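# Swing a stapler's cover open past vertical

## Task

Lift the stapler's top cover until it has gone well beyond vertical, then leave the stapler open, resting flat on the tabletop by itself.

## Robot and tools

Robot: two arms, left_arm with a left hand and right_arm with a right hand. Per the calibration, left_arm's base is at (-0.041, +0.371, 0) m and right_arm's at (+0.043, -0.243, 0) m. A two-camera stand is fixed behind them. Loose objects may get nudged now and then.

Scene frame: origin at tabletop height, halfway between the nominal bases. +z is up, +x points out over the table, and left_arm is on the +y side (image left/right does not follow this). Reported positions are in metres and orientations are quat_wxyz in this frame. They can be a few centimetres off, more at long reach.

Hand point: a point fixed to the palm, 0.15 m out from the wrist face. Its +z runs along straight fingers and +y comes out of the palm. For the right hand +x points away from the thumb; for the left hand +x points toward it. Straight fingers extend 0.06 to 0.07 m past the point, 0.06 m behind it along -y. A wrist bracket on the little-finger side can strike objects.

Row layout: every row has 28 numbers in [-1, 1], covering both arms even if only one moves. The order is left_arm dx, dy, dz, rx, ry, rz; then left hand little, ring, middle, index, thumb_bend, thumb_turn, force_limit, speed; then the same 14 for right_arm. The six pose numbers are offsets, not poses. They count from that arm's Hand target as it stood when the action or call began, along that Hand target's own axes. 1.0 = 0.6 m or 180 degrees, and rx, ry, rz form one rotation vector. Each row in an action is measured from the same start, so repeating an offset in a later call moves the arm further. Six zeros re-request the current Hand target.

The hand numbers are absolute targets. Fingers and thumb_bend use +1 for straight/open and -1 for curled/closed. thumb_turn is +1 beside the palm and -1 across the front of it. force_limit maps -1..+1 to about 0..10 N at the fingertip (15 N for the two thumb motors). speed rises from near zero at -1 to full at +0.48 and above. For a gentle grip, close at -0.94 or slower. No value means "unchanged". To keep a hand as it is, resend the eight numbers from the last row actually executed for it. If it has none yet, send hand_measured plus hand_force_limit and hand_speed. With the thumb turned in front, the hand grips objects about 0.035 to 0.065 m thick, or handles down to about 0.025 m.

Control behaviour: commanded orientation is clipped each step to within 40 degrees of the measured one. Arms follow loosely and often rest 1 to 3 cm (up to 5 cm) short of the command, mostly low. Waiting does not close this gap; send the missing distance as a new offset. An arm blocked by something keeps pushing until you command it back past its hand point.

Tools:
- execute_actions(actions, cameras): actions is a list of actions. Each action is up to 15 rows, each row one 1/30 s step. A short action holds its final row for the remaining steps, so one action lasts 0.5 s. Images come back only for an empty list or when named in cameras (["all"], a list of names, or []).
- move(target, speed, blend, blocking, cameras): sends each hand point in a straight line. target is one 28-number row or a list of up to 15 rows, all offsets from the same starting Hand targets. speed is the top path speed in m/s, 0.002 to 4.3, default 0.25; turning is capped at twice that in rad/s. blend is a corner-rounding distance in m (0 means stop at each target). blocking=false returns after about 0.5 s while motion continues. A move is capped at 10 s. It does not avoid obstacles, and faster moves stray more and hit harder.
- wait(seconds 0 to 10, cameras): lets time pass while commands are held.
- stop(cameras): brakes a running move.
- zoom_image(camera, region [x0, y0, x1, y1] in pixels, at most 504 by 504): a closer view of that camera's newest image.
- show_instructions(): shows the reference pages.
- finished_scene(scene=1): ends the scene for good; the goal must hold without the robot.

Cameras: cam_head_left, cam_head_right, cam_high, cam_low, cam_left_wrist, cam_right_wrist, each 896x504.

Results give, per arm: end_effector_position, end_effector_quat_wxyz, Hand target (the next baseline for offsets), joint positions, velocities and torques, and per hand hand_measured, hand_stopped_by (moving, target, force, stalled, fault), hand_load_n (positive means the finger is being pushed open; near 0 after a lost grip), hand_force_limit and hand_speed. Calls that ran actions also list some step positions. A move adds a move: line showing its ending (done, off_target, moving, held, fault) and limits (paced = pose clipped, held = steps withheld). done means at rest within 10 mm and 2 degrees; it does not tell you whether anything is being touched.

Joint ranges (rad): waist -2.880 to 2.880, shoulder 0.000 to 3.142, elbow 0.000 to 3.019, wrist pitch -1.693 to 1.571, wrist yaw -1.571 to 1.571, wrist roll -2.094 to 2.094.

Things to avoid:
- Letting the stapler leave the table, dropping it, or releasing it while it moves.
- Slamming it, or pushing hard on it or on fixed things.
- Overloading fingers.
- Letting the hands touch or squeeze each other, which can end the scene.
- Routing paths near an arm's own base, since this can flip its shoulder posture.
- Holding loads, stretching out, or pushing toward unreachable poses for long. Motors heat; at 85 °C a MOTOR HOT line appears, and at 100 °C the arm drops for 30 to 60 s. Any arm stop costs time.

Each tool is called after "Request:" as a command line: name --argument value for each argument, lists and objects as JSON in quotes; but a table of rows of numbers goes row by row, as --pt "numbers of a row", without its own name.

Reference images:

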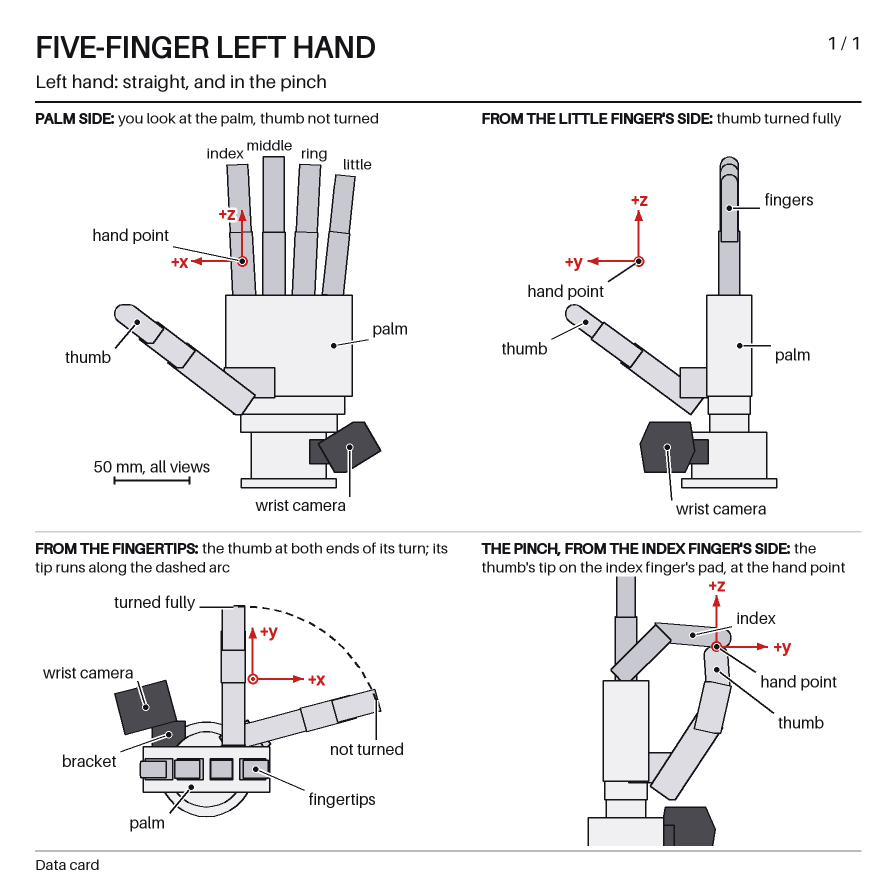

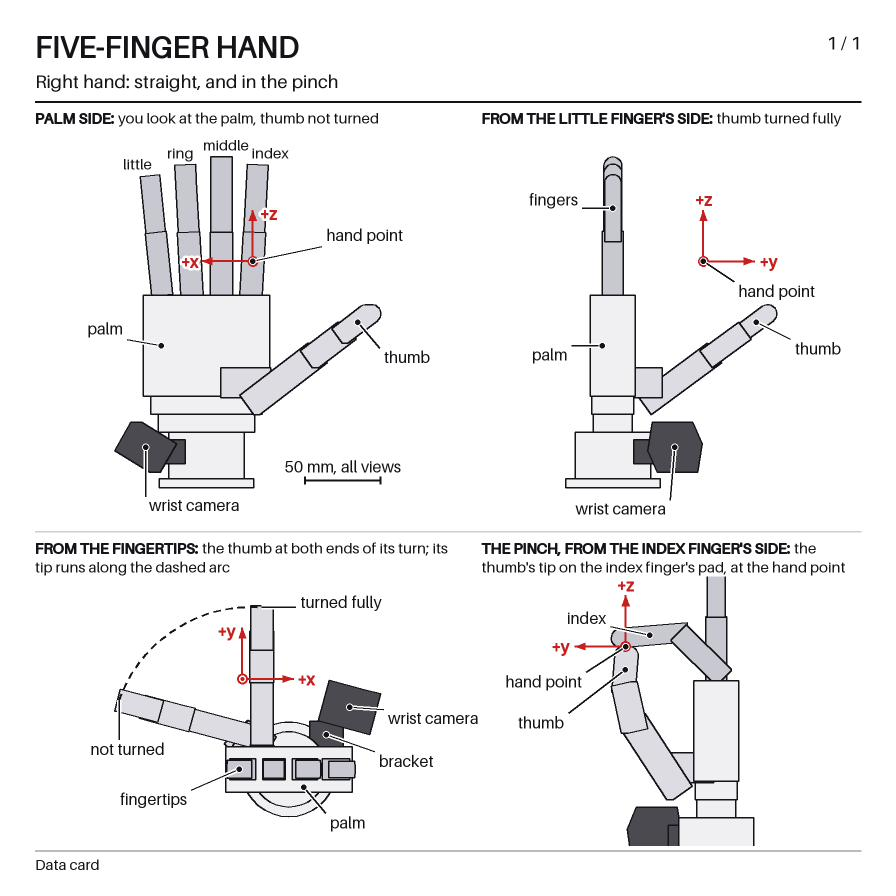

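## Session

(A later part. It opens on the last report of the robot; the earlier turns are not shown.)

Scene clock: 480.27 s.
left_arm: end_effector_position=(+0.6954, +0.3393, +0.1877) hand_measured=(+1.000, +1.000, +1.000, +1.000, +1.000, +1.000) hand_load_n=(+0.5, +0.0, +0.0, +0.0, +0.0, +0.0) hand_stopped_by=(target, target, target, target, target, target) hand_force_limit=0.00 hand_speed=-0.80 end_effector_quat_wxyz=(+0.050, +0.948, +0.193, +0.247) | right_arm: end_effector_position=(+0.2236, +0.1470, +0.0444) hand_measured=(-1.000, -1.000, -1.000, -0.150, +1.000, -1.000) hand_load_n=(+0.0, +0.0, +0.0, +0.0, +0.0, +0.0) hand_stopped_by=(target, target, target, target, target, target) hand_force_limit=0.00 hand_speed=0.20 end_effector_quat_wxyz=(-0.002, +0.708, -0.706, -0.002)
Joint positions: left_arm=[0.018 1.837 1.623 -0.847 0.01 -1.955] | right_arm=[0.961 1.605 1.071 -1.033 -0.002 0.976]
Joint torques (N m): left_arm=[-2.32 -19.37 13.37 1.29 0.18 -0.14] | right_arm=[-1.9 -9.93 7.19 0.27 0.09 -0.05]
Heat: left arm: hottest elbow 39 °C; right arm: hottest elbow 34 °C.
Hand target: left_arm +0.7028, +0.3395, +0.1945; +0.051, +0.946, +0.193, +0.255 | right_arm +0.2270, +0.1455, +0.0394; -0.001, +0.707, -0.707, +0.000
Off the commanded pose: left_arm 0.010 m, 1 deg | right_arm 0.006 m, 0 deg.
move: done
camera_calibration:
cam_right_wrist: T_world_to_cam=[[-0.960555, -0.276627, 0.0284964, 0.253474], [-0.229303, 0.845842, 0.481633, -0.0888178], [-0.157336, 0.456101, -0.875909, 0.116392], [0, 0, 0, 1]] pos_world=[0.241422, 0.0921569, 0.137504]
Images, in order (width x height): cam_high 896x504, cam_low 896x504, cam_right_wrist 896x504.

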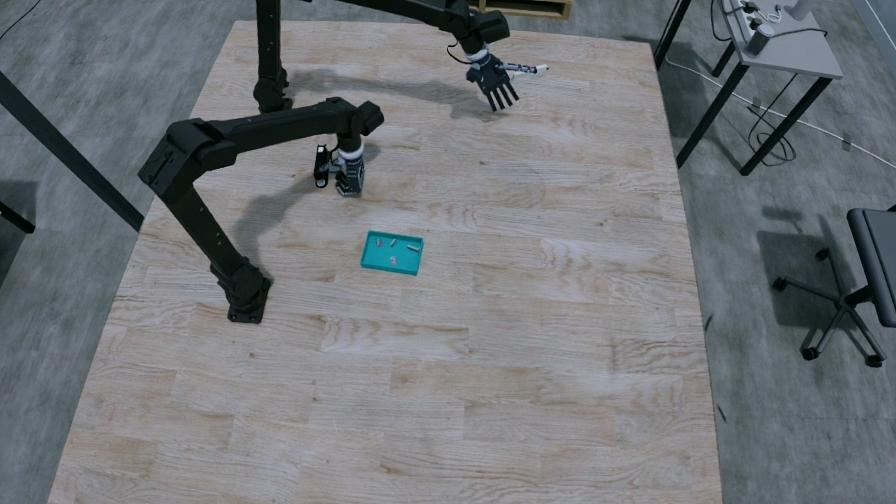

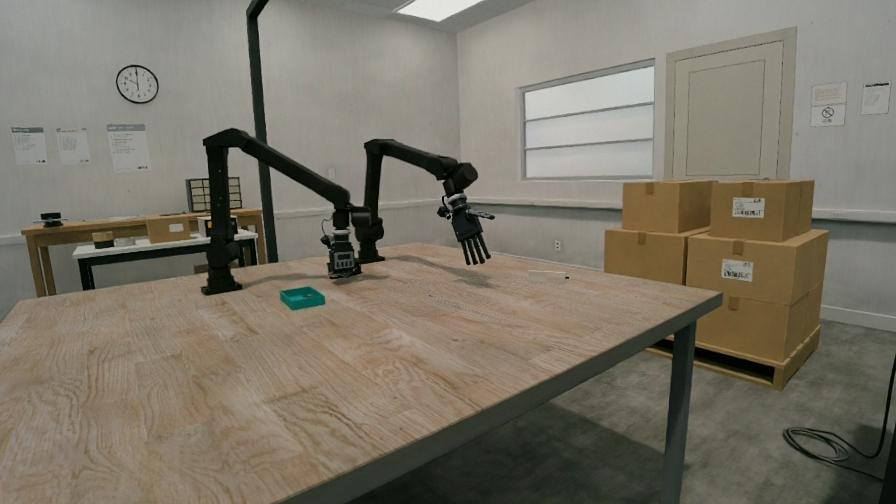

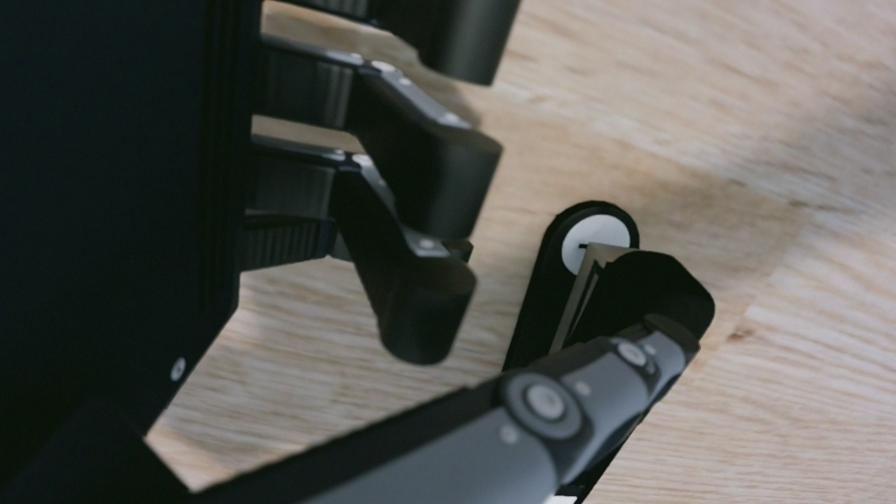

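Request:
move --target '[0,0,0,0,0,0,1,1,1,1,1,1,0,-0.8,0.007,0.0,0.022,0,0,0,-1,-1,-1,-0.15,1,-1,0,0.2]' --speed 0.06 --cameras '["cam_low","cam_right_wrist"]'

Request:
zoom_image --camera "cam_low" --region '[310, 230, 390, 290]'

Scene clock: 506.13 s.
left_arm: end_effector_position=(+0.6954, +0.3393, +0.1877) hand_measured=(+1.000, +1.000, +1.000, +1.000, +1.000, +1.000) hand_load_n=(+0.0, +0.0, +0.0, +0.0, -0.5, +0.0) hand_stopped_by=(target, target, target, target, target, target) hand_force_limit=0.00 hand_speed=-0.80 end_effector_quat_wxyz=(+0.050, +0.948, +0.193, +0.247) | right_arm: end_effector_position=(+0.2236, +0.1465, +0.0380) hand_measured=(-1.000, -1.000, -1.000, -0.150, +1.000, -1.000) hand_load_n=(+0.0, +0.0, +0.0, +0.0, +0.5, -1.0) hand_stopped_by=(target, target, target, target, target, target) hand_force_limit=0.00 hand_speed=0.20 end_effector_quat_wxyz=(-0.008, +0.708, -0.706, -0.003)
Joint positions: left_arm=[0.018 1.837 1.623 -0.847 0.01 -1.955] | right_arm=[0.96 1.605 1.052 -1.001 -0.002 0.975]
Joint torques (N m): left_arm=[-2.55 -18.96 13.26 1.26 0.17 -0.04] | right_arm=[-1.55 -8.7 6.65 0.65 0.08 -0.1]
Heat: left arm: hottest elbow 40 °C; right arm: hottest elbow 33 °C.
Hand target: left_arm +0.7028, +0.3395, +0.1945; +0.051, +0.946, +0.193, +0.255 | right_arm +0.2270, +0.1414, +0.0262; -0.001, +0.707, -0.707, +0.000
Off the commanded pose: left_arm 0.010 m, 1 deg | right_arm 0.013 m, 1 deg.
move: off_target (right_arm)
camera_calibration:
cam_right_wrist: T_world_to_cam=[[-0.960809, -0.276567, 0.0188623, 0.253926], [-0.232428, 0.840811, 0.48889, -0.0841062], [-0.151071, 0.465346, -0.872141, 0.108004], [0, 0, 0, 1]] pos_world=[0.240742, 0.090686, 0.130523]
Images, in order (width x height): cam_low 896x504, cam_right_wrist 896x504.

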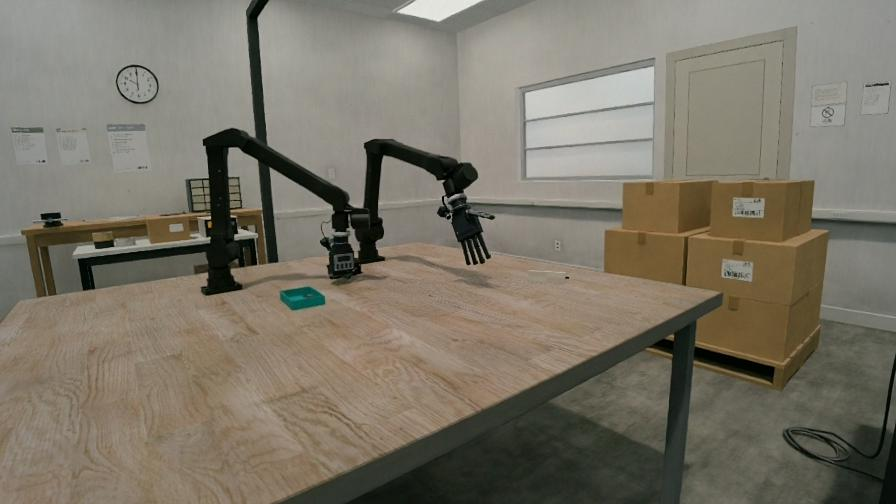

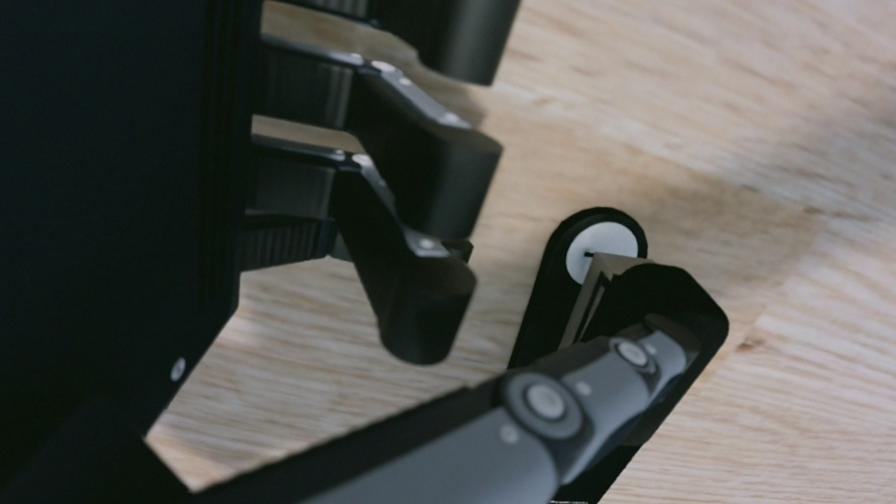

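Scaled by 6.300 from the camera's 896x504 image, which has a finer 1280x720 frame.

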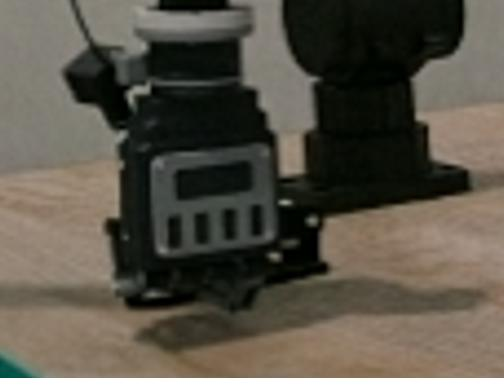

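Request:
move --target '[0,0,0,0,0,0,1,1,1,1,1,1,0,-0.8,0.007,0.05,-0.008,0,0,0,-1,-1,-1,-0.15,1,-1,0,0.2]' --speed 0.06 --cameras '["all"]'

Request:
zoom_image --camera "cam_low" --region '[310, 230, 390, 290]'

Request:
zoom_image --camera "cam_head_right" --region '[330, 380, 450, 490]'

Scene clock: 525.60 s.
left_arm: end_effector_position=(+0.6954, +0.3393, +0.1877) hand_measured=(+1.000, +1.000, +1.000, +1.000, +1.000, +1.000) hand_load_n=(+0.0, +0.0, +0.0, +0.0, +0.0, +0.0) hand_stopped_by=(target, target, target, target, target, target) hand_force_limit=0.00 hand_speed=-0.80 end_effector_quat_wxyz=(+0.050, +0.948, +0.193, +0.247) | right_arm: end_effector_position=(+0.2077, +0.1414, +0.0414) hand_measured=(-1.000, -1.000, -1.000, -0.150, +1.000, -1.000) hand_load_n=(+0.0, +0.0, +0.5, +0.0, +0.5, +0.0) hand_stopped_by=(target, target, target, target, target, target) hand_force_limit=0.00 hand_speed=0.20 end_effector_quat_wxyz=(-0.013, +0.706, -0.708, -0.004)
Joint positions: left_arm=[0.018 1.837 1.623 -0.847 0.01 -1.955] | right_arm=[0.985 1.562 1.01 -0.991 -0.003 1.006]
Joint torques (N m): left_arm=[-1.96 -19.02 13.26 1.28 0.18 -0.03] | right_arm=[0.38 -8.64 5.98 0.01 0.13 0.14]
Heat: left arm: hottest elbow 40 °C; right arm: hottest elbow 33 °C.
Hand target: left_arm +0.7028, +0.3395, +0.1945; +0.051, +0.946, +0.193, +0.255 | right_arm +0.1970, +0.1370, +0.0310; -0.001, +0.707, -0.707, +0.000
Off the commanded pose: left_arm 0.010 m, 1 deg | right_arm 0.016 m, 2 deg.
move: off_target (right_arm)
camera_calibration:
cam_right_wrist: T_world_to_cam=[[-0.96255, -0.270837, 0.0120573, 0.237002], [-0.229489, 0.837665, 0.495633, -0.085722], [-0.144336, 0.474305, -0.868448, 0.108136], [0, 0, 0, 1]] pos_world=[0.224062, 0.0847058, 0.13354]

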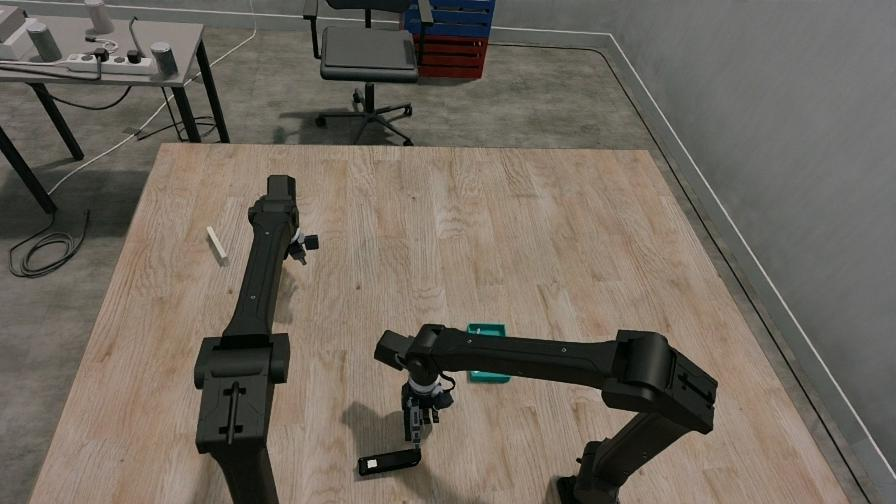

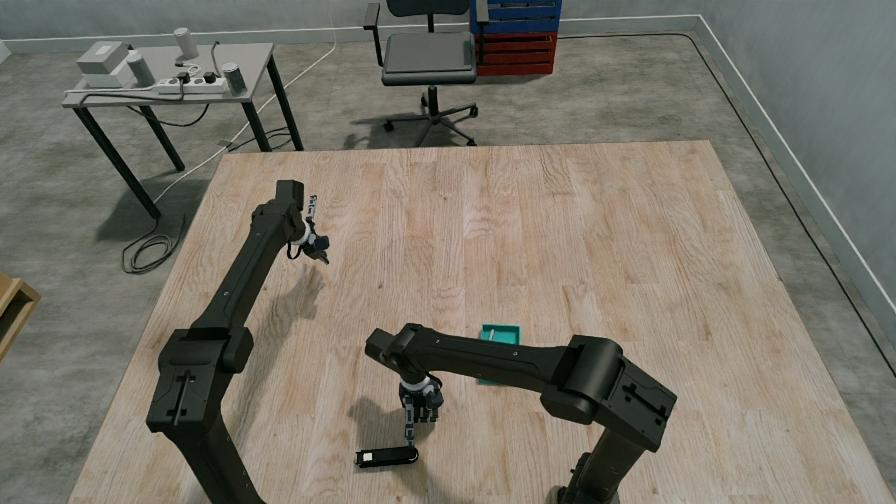

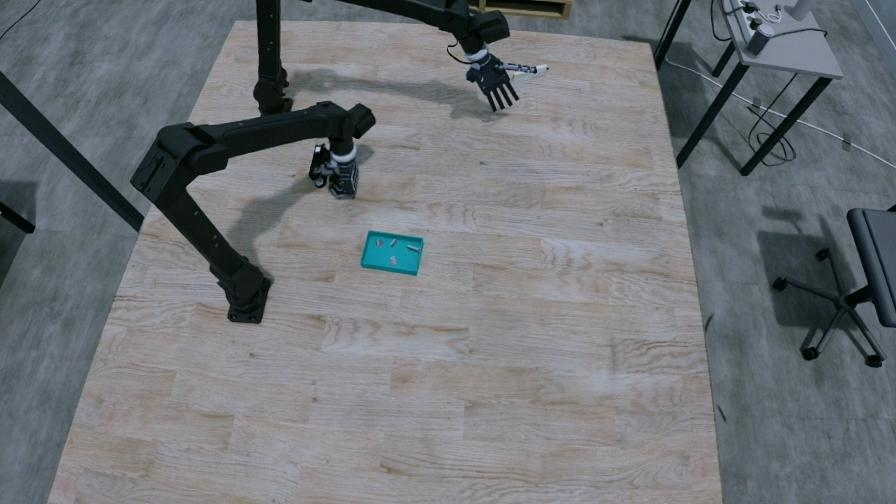

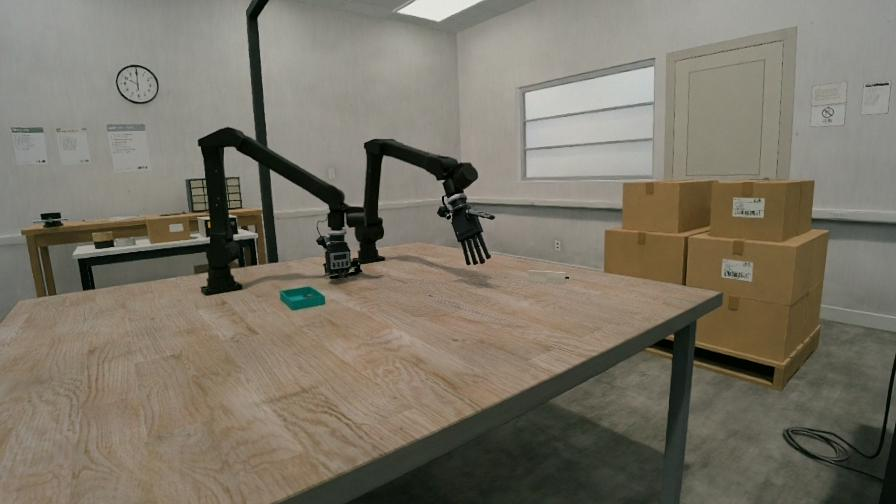

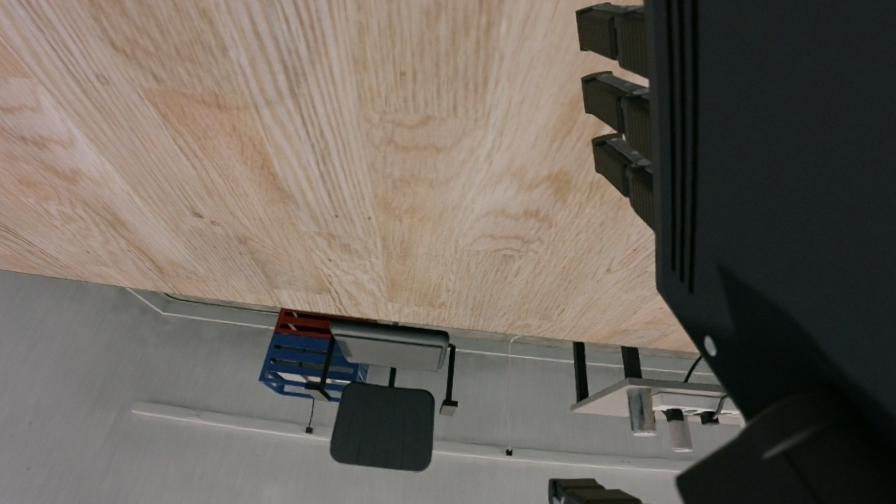

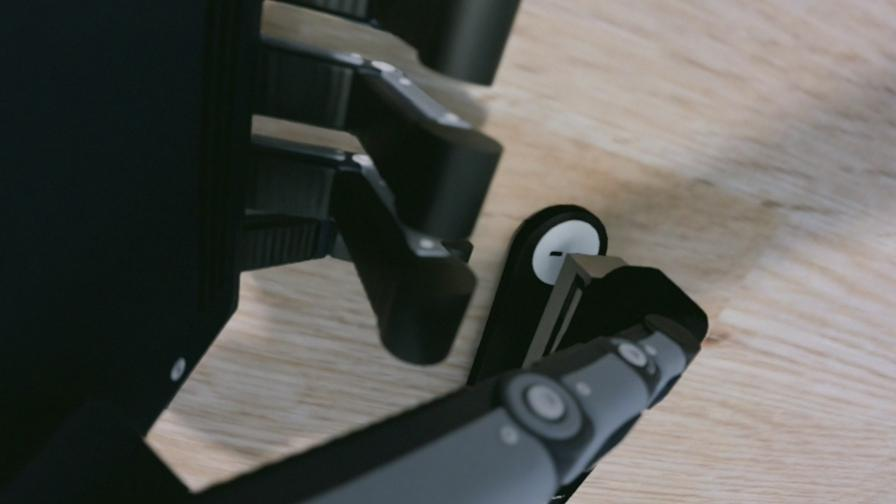

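Scaled by 6.300 from the camera's 896x504 image, which has a finer 1280x720 frame.

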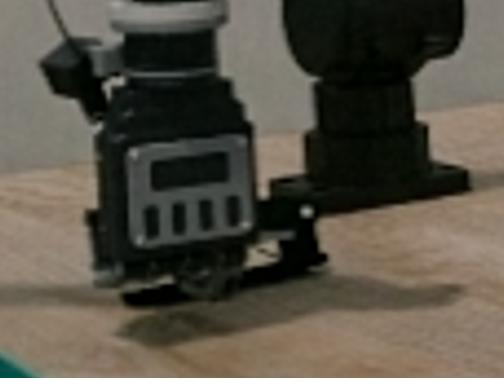

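Scaled by 4.200 from the camera's 896x504 image, which has a finer 1280x720 frame.

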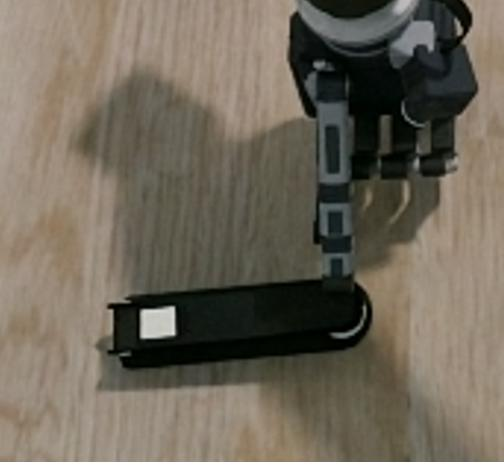

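Request:
move --pt "0 0 0 0 0 0 1 1 1 1 1 1 0 -0.8 -0.005 -0.042 -0.062 0 0 0 -1 -1 -1 -0.15 1 -1 0 0.2" --pt "0 0 0 0 0 0 1 1 1 1 1 1 0 -0.8 -0.005 -0.042 -0.062 0 0 0 -1 -1 -1 -0.15 1 1 0 0.2" --pt "0 0 0 0 0 0 1 1 1 1 1 1 0 -0.8 -0.002 -0.042 0.002 0 0 0 -1 -1 -1 -0.15 1 1 0 0.2" --speed 0.08 --cameras '["cam_low","cam_head_right","cam_right_wrist"]'

Request:
zoom_image --camera "cam_low" --region '[310, 230, 390, 290]'

Request:
zoom_image --camera "cam_head_right" --region '[330, 380, 450, 490]'

Scene clock: 579.13 s.
left_arm: end_effector_position=(+0.6954, +0.3393, +0.1877) hand_measured=(+1.000, +1.000, +1.000, +1.000, +1.000, +1.000) hand_load_n=(+0.0, +0.0, +0.0, +0.0, +0.0, +0.0) hand_stopped_by=(target, target, target, target, target, target) hand_force_limit=0.00 hand_speed=-0.80 end_effector_quat_wxyz=(+0.050, +0.948, +0.193, +0.247) | right_arm: end_effector_position=(+0.2161, +0.1415, +0.0363) hand_measured=(-1.000, -1.000, -1.000, -0.150, +1.000, +1.000) hand_load_n=(+0.0, +0.0, +0.0, +0.0, +0.0, +0.0) hand_stopped_by=(target, target, target, target, target, target) hand_force_limit=0.00 hand_speed=0.20 end_effector_quat_wxyz=(-0.004, +0.707, -0.707, -0.001)
Joint positions: left_arm=[0.018 1.837 1.623 -0.847 0.01 -1.955] | right_arm=[0.969 1.593 1.032 -1.002 -0.001 0.987]
Joint torques (N m): left_arm=[-2.37 -19.55 13.26 1.47 0.19 -0.04] | right_arm=[-1.32 -9.41 7.2 0.46 0.06 -0.19]
Heat: left arm: hottest elbow 40 °C; right arm: hottest elbow 32 °C.
Hand target: left_arm +0.7028, +0.3395, +0.1945; +0.051, +0.946, +0.193, +0.255 | right_arm +0.2223, +0.1383, +0.0298; -0.001, +0.707, -0.707, +0.000
Off the commanded pose: left_arm 0.010 m, 1 deg | right_arm 0.009 m, 0 deg.
move: done; target 2's new numbers were sent with right_arm's hand 0.020 m and 2 deg from that target
camera_calibration:
cam_right_wrist: T_world_to_cam=[[-0.961557, -0.273423, 0.0254417, 0.244879], [-0.227619, 0.845432, 0.48315, -0.0823312], [-0.153614, 0.458786, -0.875168, 0.10942], [0, 0, 0, 1]] pos_world=[0.233533, 0.0863607, 0.129309]
Images, in order (width x height): cam_head_right 896x504, cam_low 896x504, cam_right_wrist 896x504.

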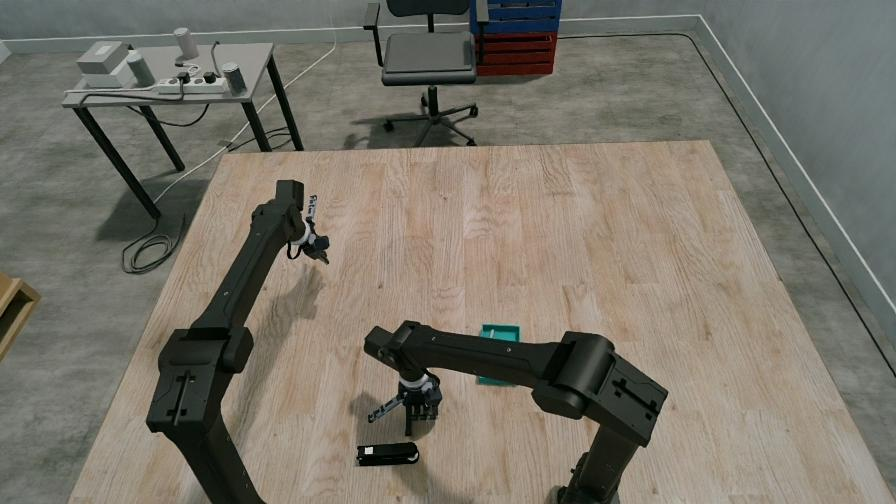

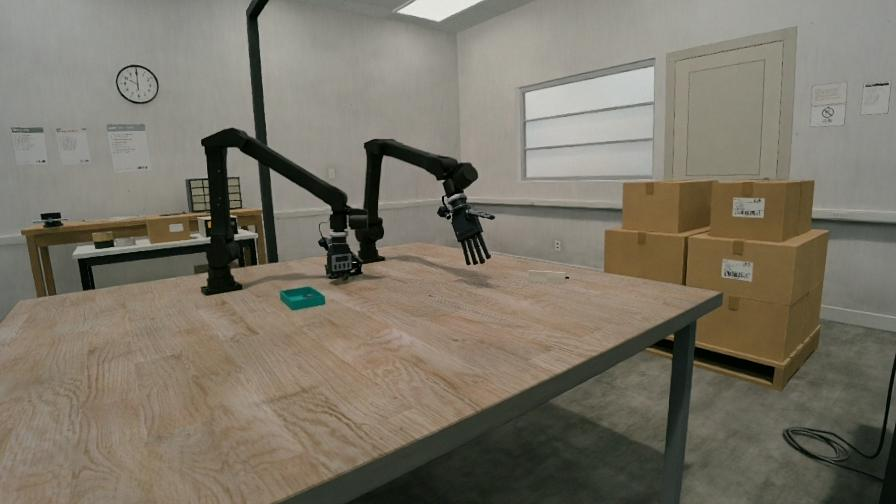

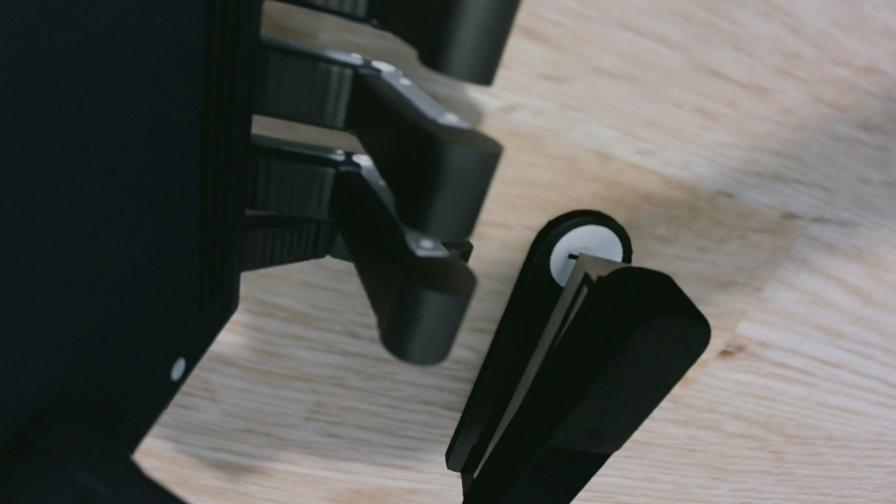

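Scaled by 6.300 from the camera's 896x504 image, which has a finer 1280x720 frame.

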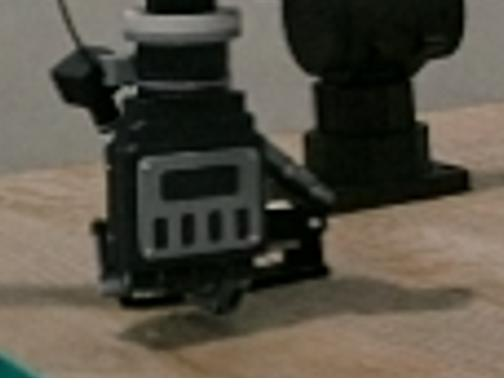

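Scaled by 4.200 from the camera's 896x504 image, which has a finer 1280x720 frame.

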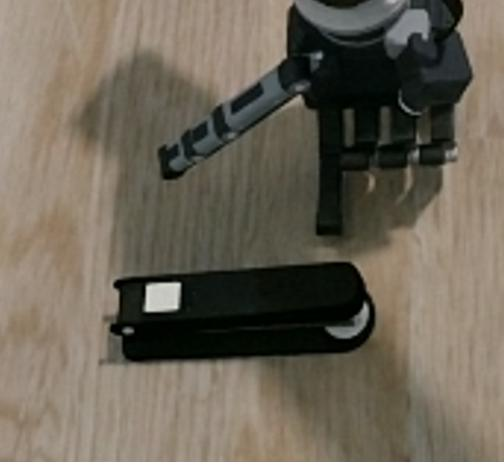

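Request:
move --target '[0,0,0,0,0,0,1,1,1,1,1,1,0,-0.8,0,0.07,0.0,0,0,0,-1,-1,-1,-0.15,1,1,0,0.2]' --speed 0.06 --cameras '["cam_low","cam_head_right","cam_right_wrist"]'

Request:
zoom_image --camera "cam_low" --region '[310, 230, 390, 290]'

Request:
zoom_image --camera "cam_head_right" --region '[330, 380, 450, 490]'

Scene clock: 610.20 s.
left_arm: end_effector_position=(+0.6954, +0.3393, +0.1877) hand_measured=(+1.000, +1.000, +1.000, +1.000, +1.000, +1.000) hand_load_n=(+0.0, +0.0, +0.0, +0.0, -0.5, +0.0) hand_stopped_by=(target, target, target, target, target, target) hand_force_limit=0.00 hand_speed=-0.80 end_effector_quat_wxyz=(+0.050, +0.948, +0.193, +0.247) | right_arm: end_effector_position=(+0.1874, +0.1340, +0.0294) hand_measured=(-1.000, -1.000, -1.000, -0.150, +1.000, +1.000) hand_load_n=(+0.5, +0.0, +0.0, -0.5, +0.0, +0.0) hand_stopped_by=(target, target, target, target, target, target) hand_force_limit=0.00 hand_speed=0.20 end_effector_quat_wxyz=(+0.003, +0.707, -0.708, +0.002)
Joint positions: left_arm=[0.018 1.837 1.623 -0.847 0.01 -1.955] | right_arm=[1.02 1.562 0.973 -0.989 0.002 1.039]
Joint torques (N m): left_arm=[-2.43 -18.96 13.5 1.42 0.19 -0.03] | right_arm=[0.67 -9.64 6.69 0.18 -0.08 0.11]
Heat: left arm: hottest elbow 40 °C; right arm: hottest elbow 32 °C.
Hand target: left_arm +0.7028, +0.3395, +0.1945; +0.051, +0.946, +0.193, +0.255 | right_arm +0.1802, +0.1382, +0.0296; +0.000, +0.707, -0.707, +0.000
Off the commanded pose: left_arm 0.010 m, 1 deg | right_arm 0.008 m, 0 deg.
move: done
camera_calibration:
cam_right_wrist: T_world_to_cam=[[-0.961713, -0.271882, 0.034463, 0.214931], [-0.224154, 0.8527, 0.471866, -0.0804815], [-0.157679, 0.446075, -0.880996, 0.105014], [0, 0, 0, 1]] pos_world=[0.20522, 0.0802185, 0.123086]
Images, in order (width x height): cam_head_right 896x504, cam_low 896x504, cam_right_wrist 896x504.

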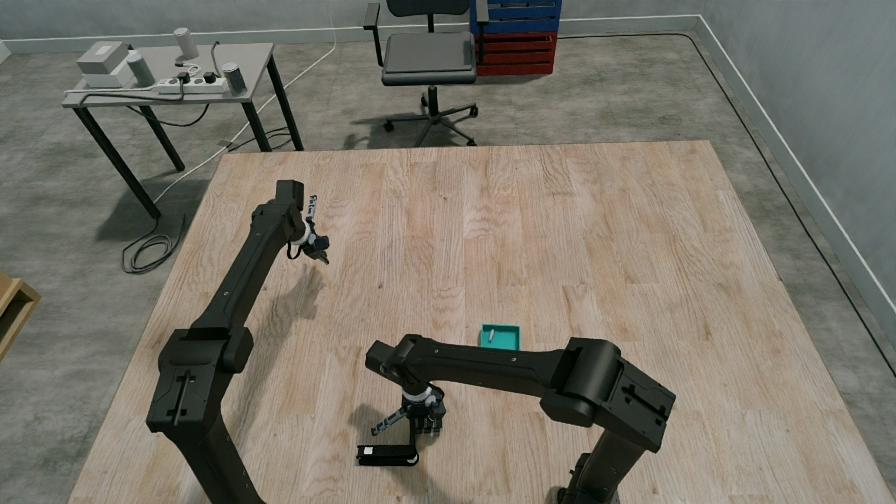

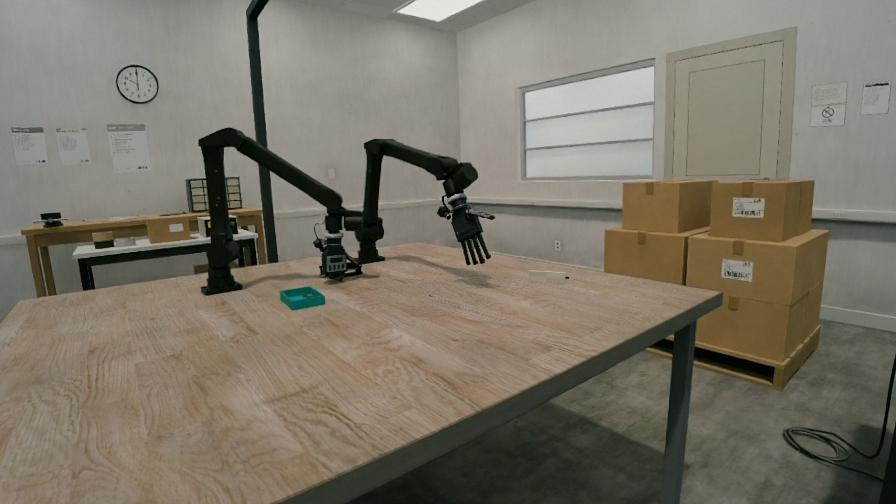

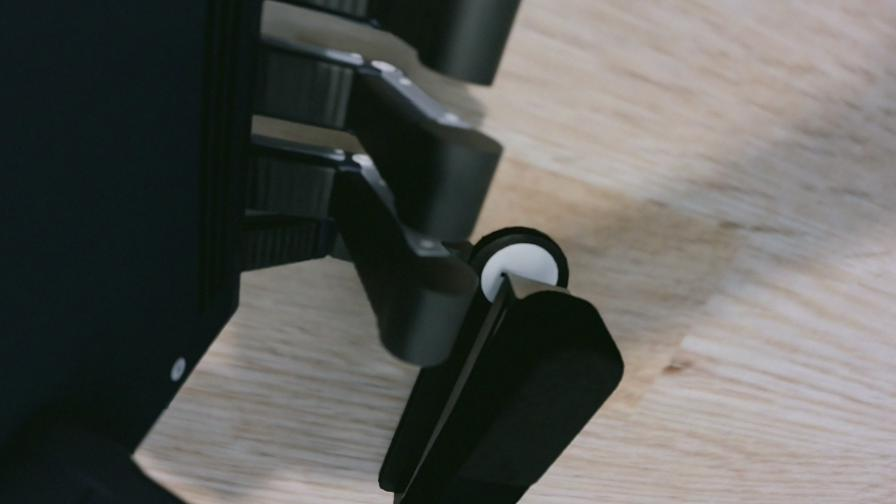

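Scaled by 6.300 from the camera's 896x504 image, which has a finer 1280x720 frame.

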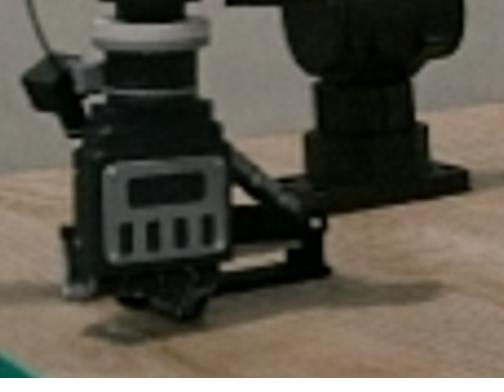

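Scaled by 4.200 from the camera's 896x504 image, which has a finer 1280x720 frame.

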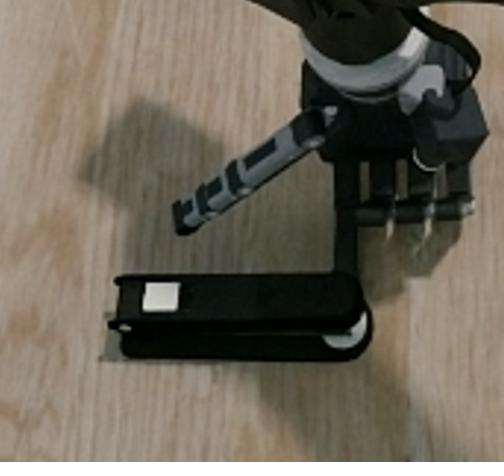

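Request:
move --target '[0,0,0,0,0,0,1,1,1,1,1,1,0,-0.8,-0.013,-0.03,-0.023,0,0,0,-1,-1,-1,-0.15,1,1,0,0.2]' --speed 0.06 --cameras '["cam_low","cam_head_right","cam_right_wrist"]'

Request:
zoom_image --camera "cam_low" --region '[310, 230, 390, 290]'

Scene clock: 626.23 s.
left_arm: end_effector_position=(+0.6954, +0.3393, +0.1877) hand_measured=(+1.000, +1.000, +1.000, +1.000, +1.000, +1.000) hand_load_n=(+0.0, +0.0, +0.0, +0.0, +0.0, +0.0) hand_stopped_by=(target, target, target, target, target, target) hand_force_limit=0.00 hand_speed=-0.80 end_effector_quat_wxyz=(+0.050, +0.948, +0.193, +0.247) | right_arm: end_effector_position=(+0.1886, +0.1361, +0.0365) hand_measured=(-1.000, -1.000, -1.000, -0.150, +1.000, +1.000) hand_load_n=(+0.5, +0.0, +0.5, +0.0, -0.5, +0.0) hand_stopped_by=(target, target, target, target, target, target) hand_force_limit=0.00 hand_speed=0.20 end_effector_quat_wxyz=(+0.007, +0.706, -0.708, +0.003)
Joint positions: left_arm=[0.018 1.837 1.623 -0.847 0.01 -1.955] | right_arm=[1.02 1.561 0.994 -1.018 0.002 1.04]
Joint torques (N m): left_arm=[-1.67 -18.37 13.23 1.32 0.15 -0.05] | right_arm=[-1.55 -8.7 9.96 -0.51 -0.02 -0.14]
Heat: left arm: hottest elbow 40 °C; right arm: hottest elbow 33 °C.
Hand target: left_arm +0.7028, +0.3395, +0.1945; +0.051, +0.946, +0.193, +0.255 | right_arm +0.1982, +0.1461, +0.0436; -0.001, +0.707, -0.707, +0.000
Off the commanded pose: left_arm 0.010 m, 1 deg | right_arm 0.015 m, 1 deg.
move: off_target (right_arm)
camera_calibration:
cam_right_wrist: T_world_to_cam=[[-0.961779, -0.270939, 0.0396696, 0.216126], [-0.221823, 0.855839, 0.467263, -0.0861009], [-0.160551, 0.440604, -0.883228, 0.111768], [0, 0, 0, 1]] pos_world=[0.206711, 0.0829999, 0.130375]
Images, in order (width x height): cam_head_right 896x504, cam_low 896x504, cam_right_wrist 896x504.

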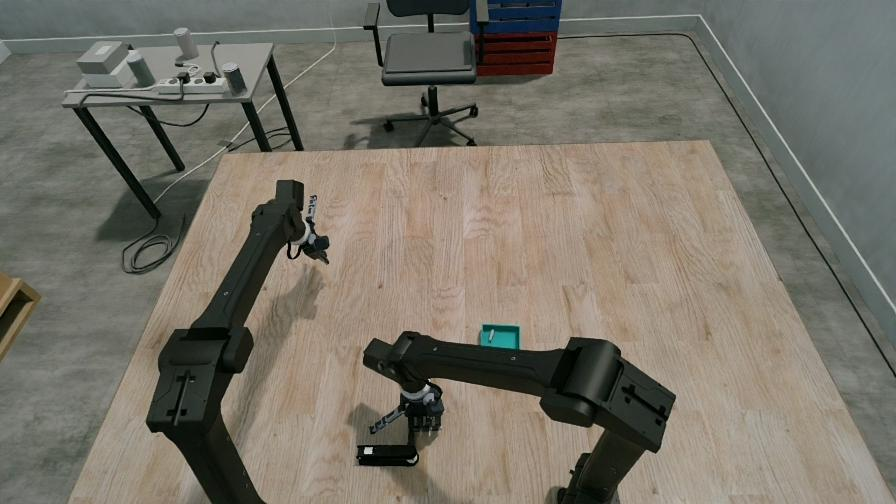

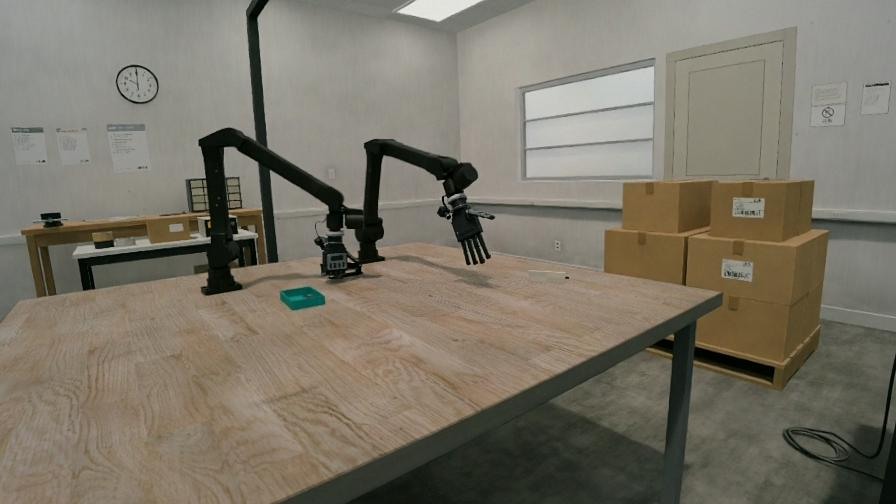

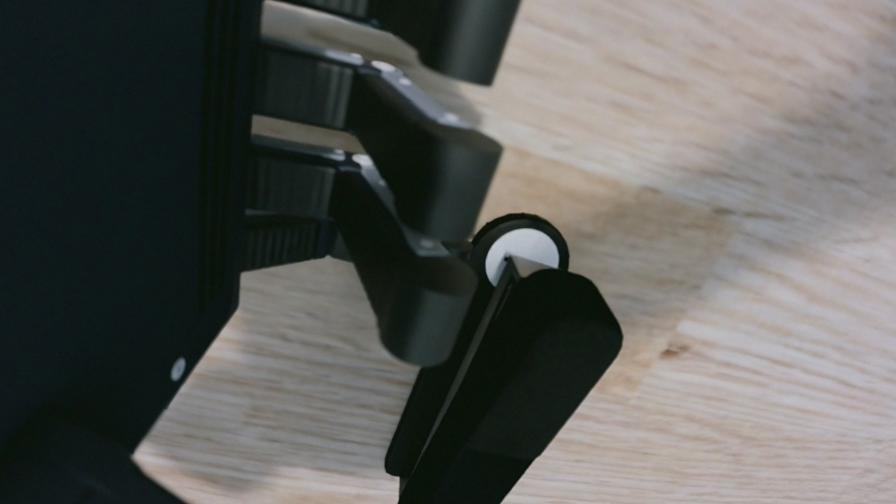

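Scaled by 6.300 from the camera's 896x504 image, which has a finer 1280x720 frame.

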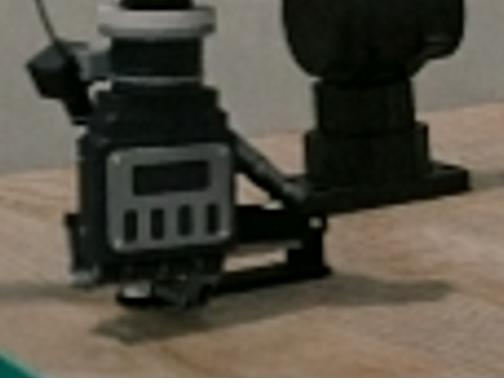

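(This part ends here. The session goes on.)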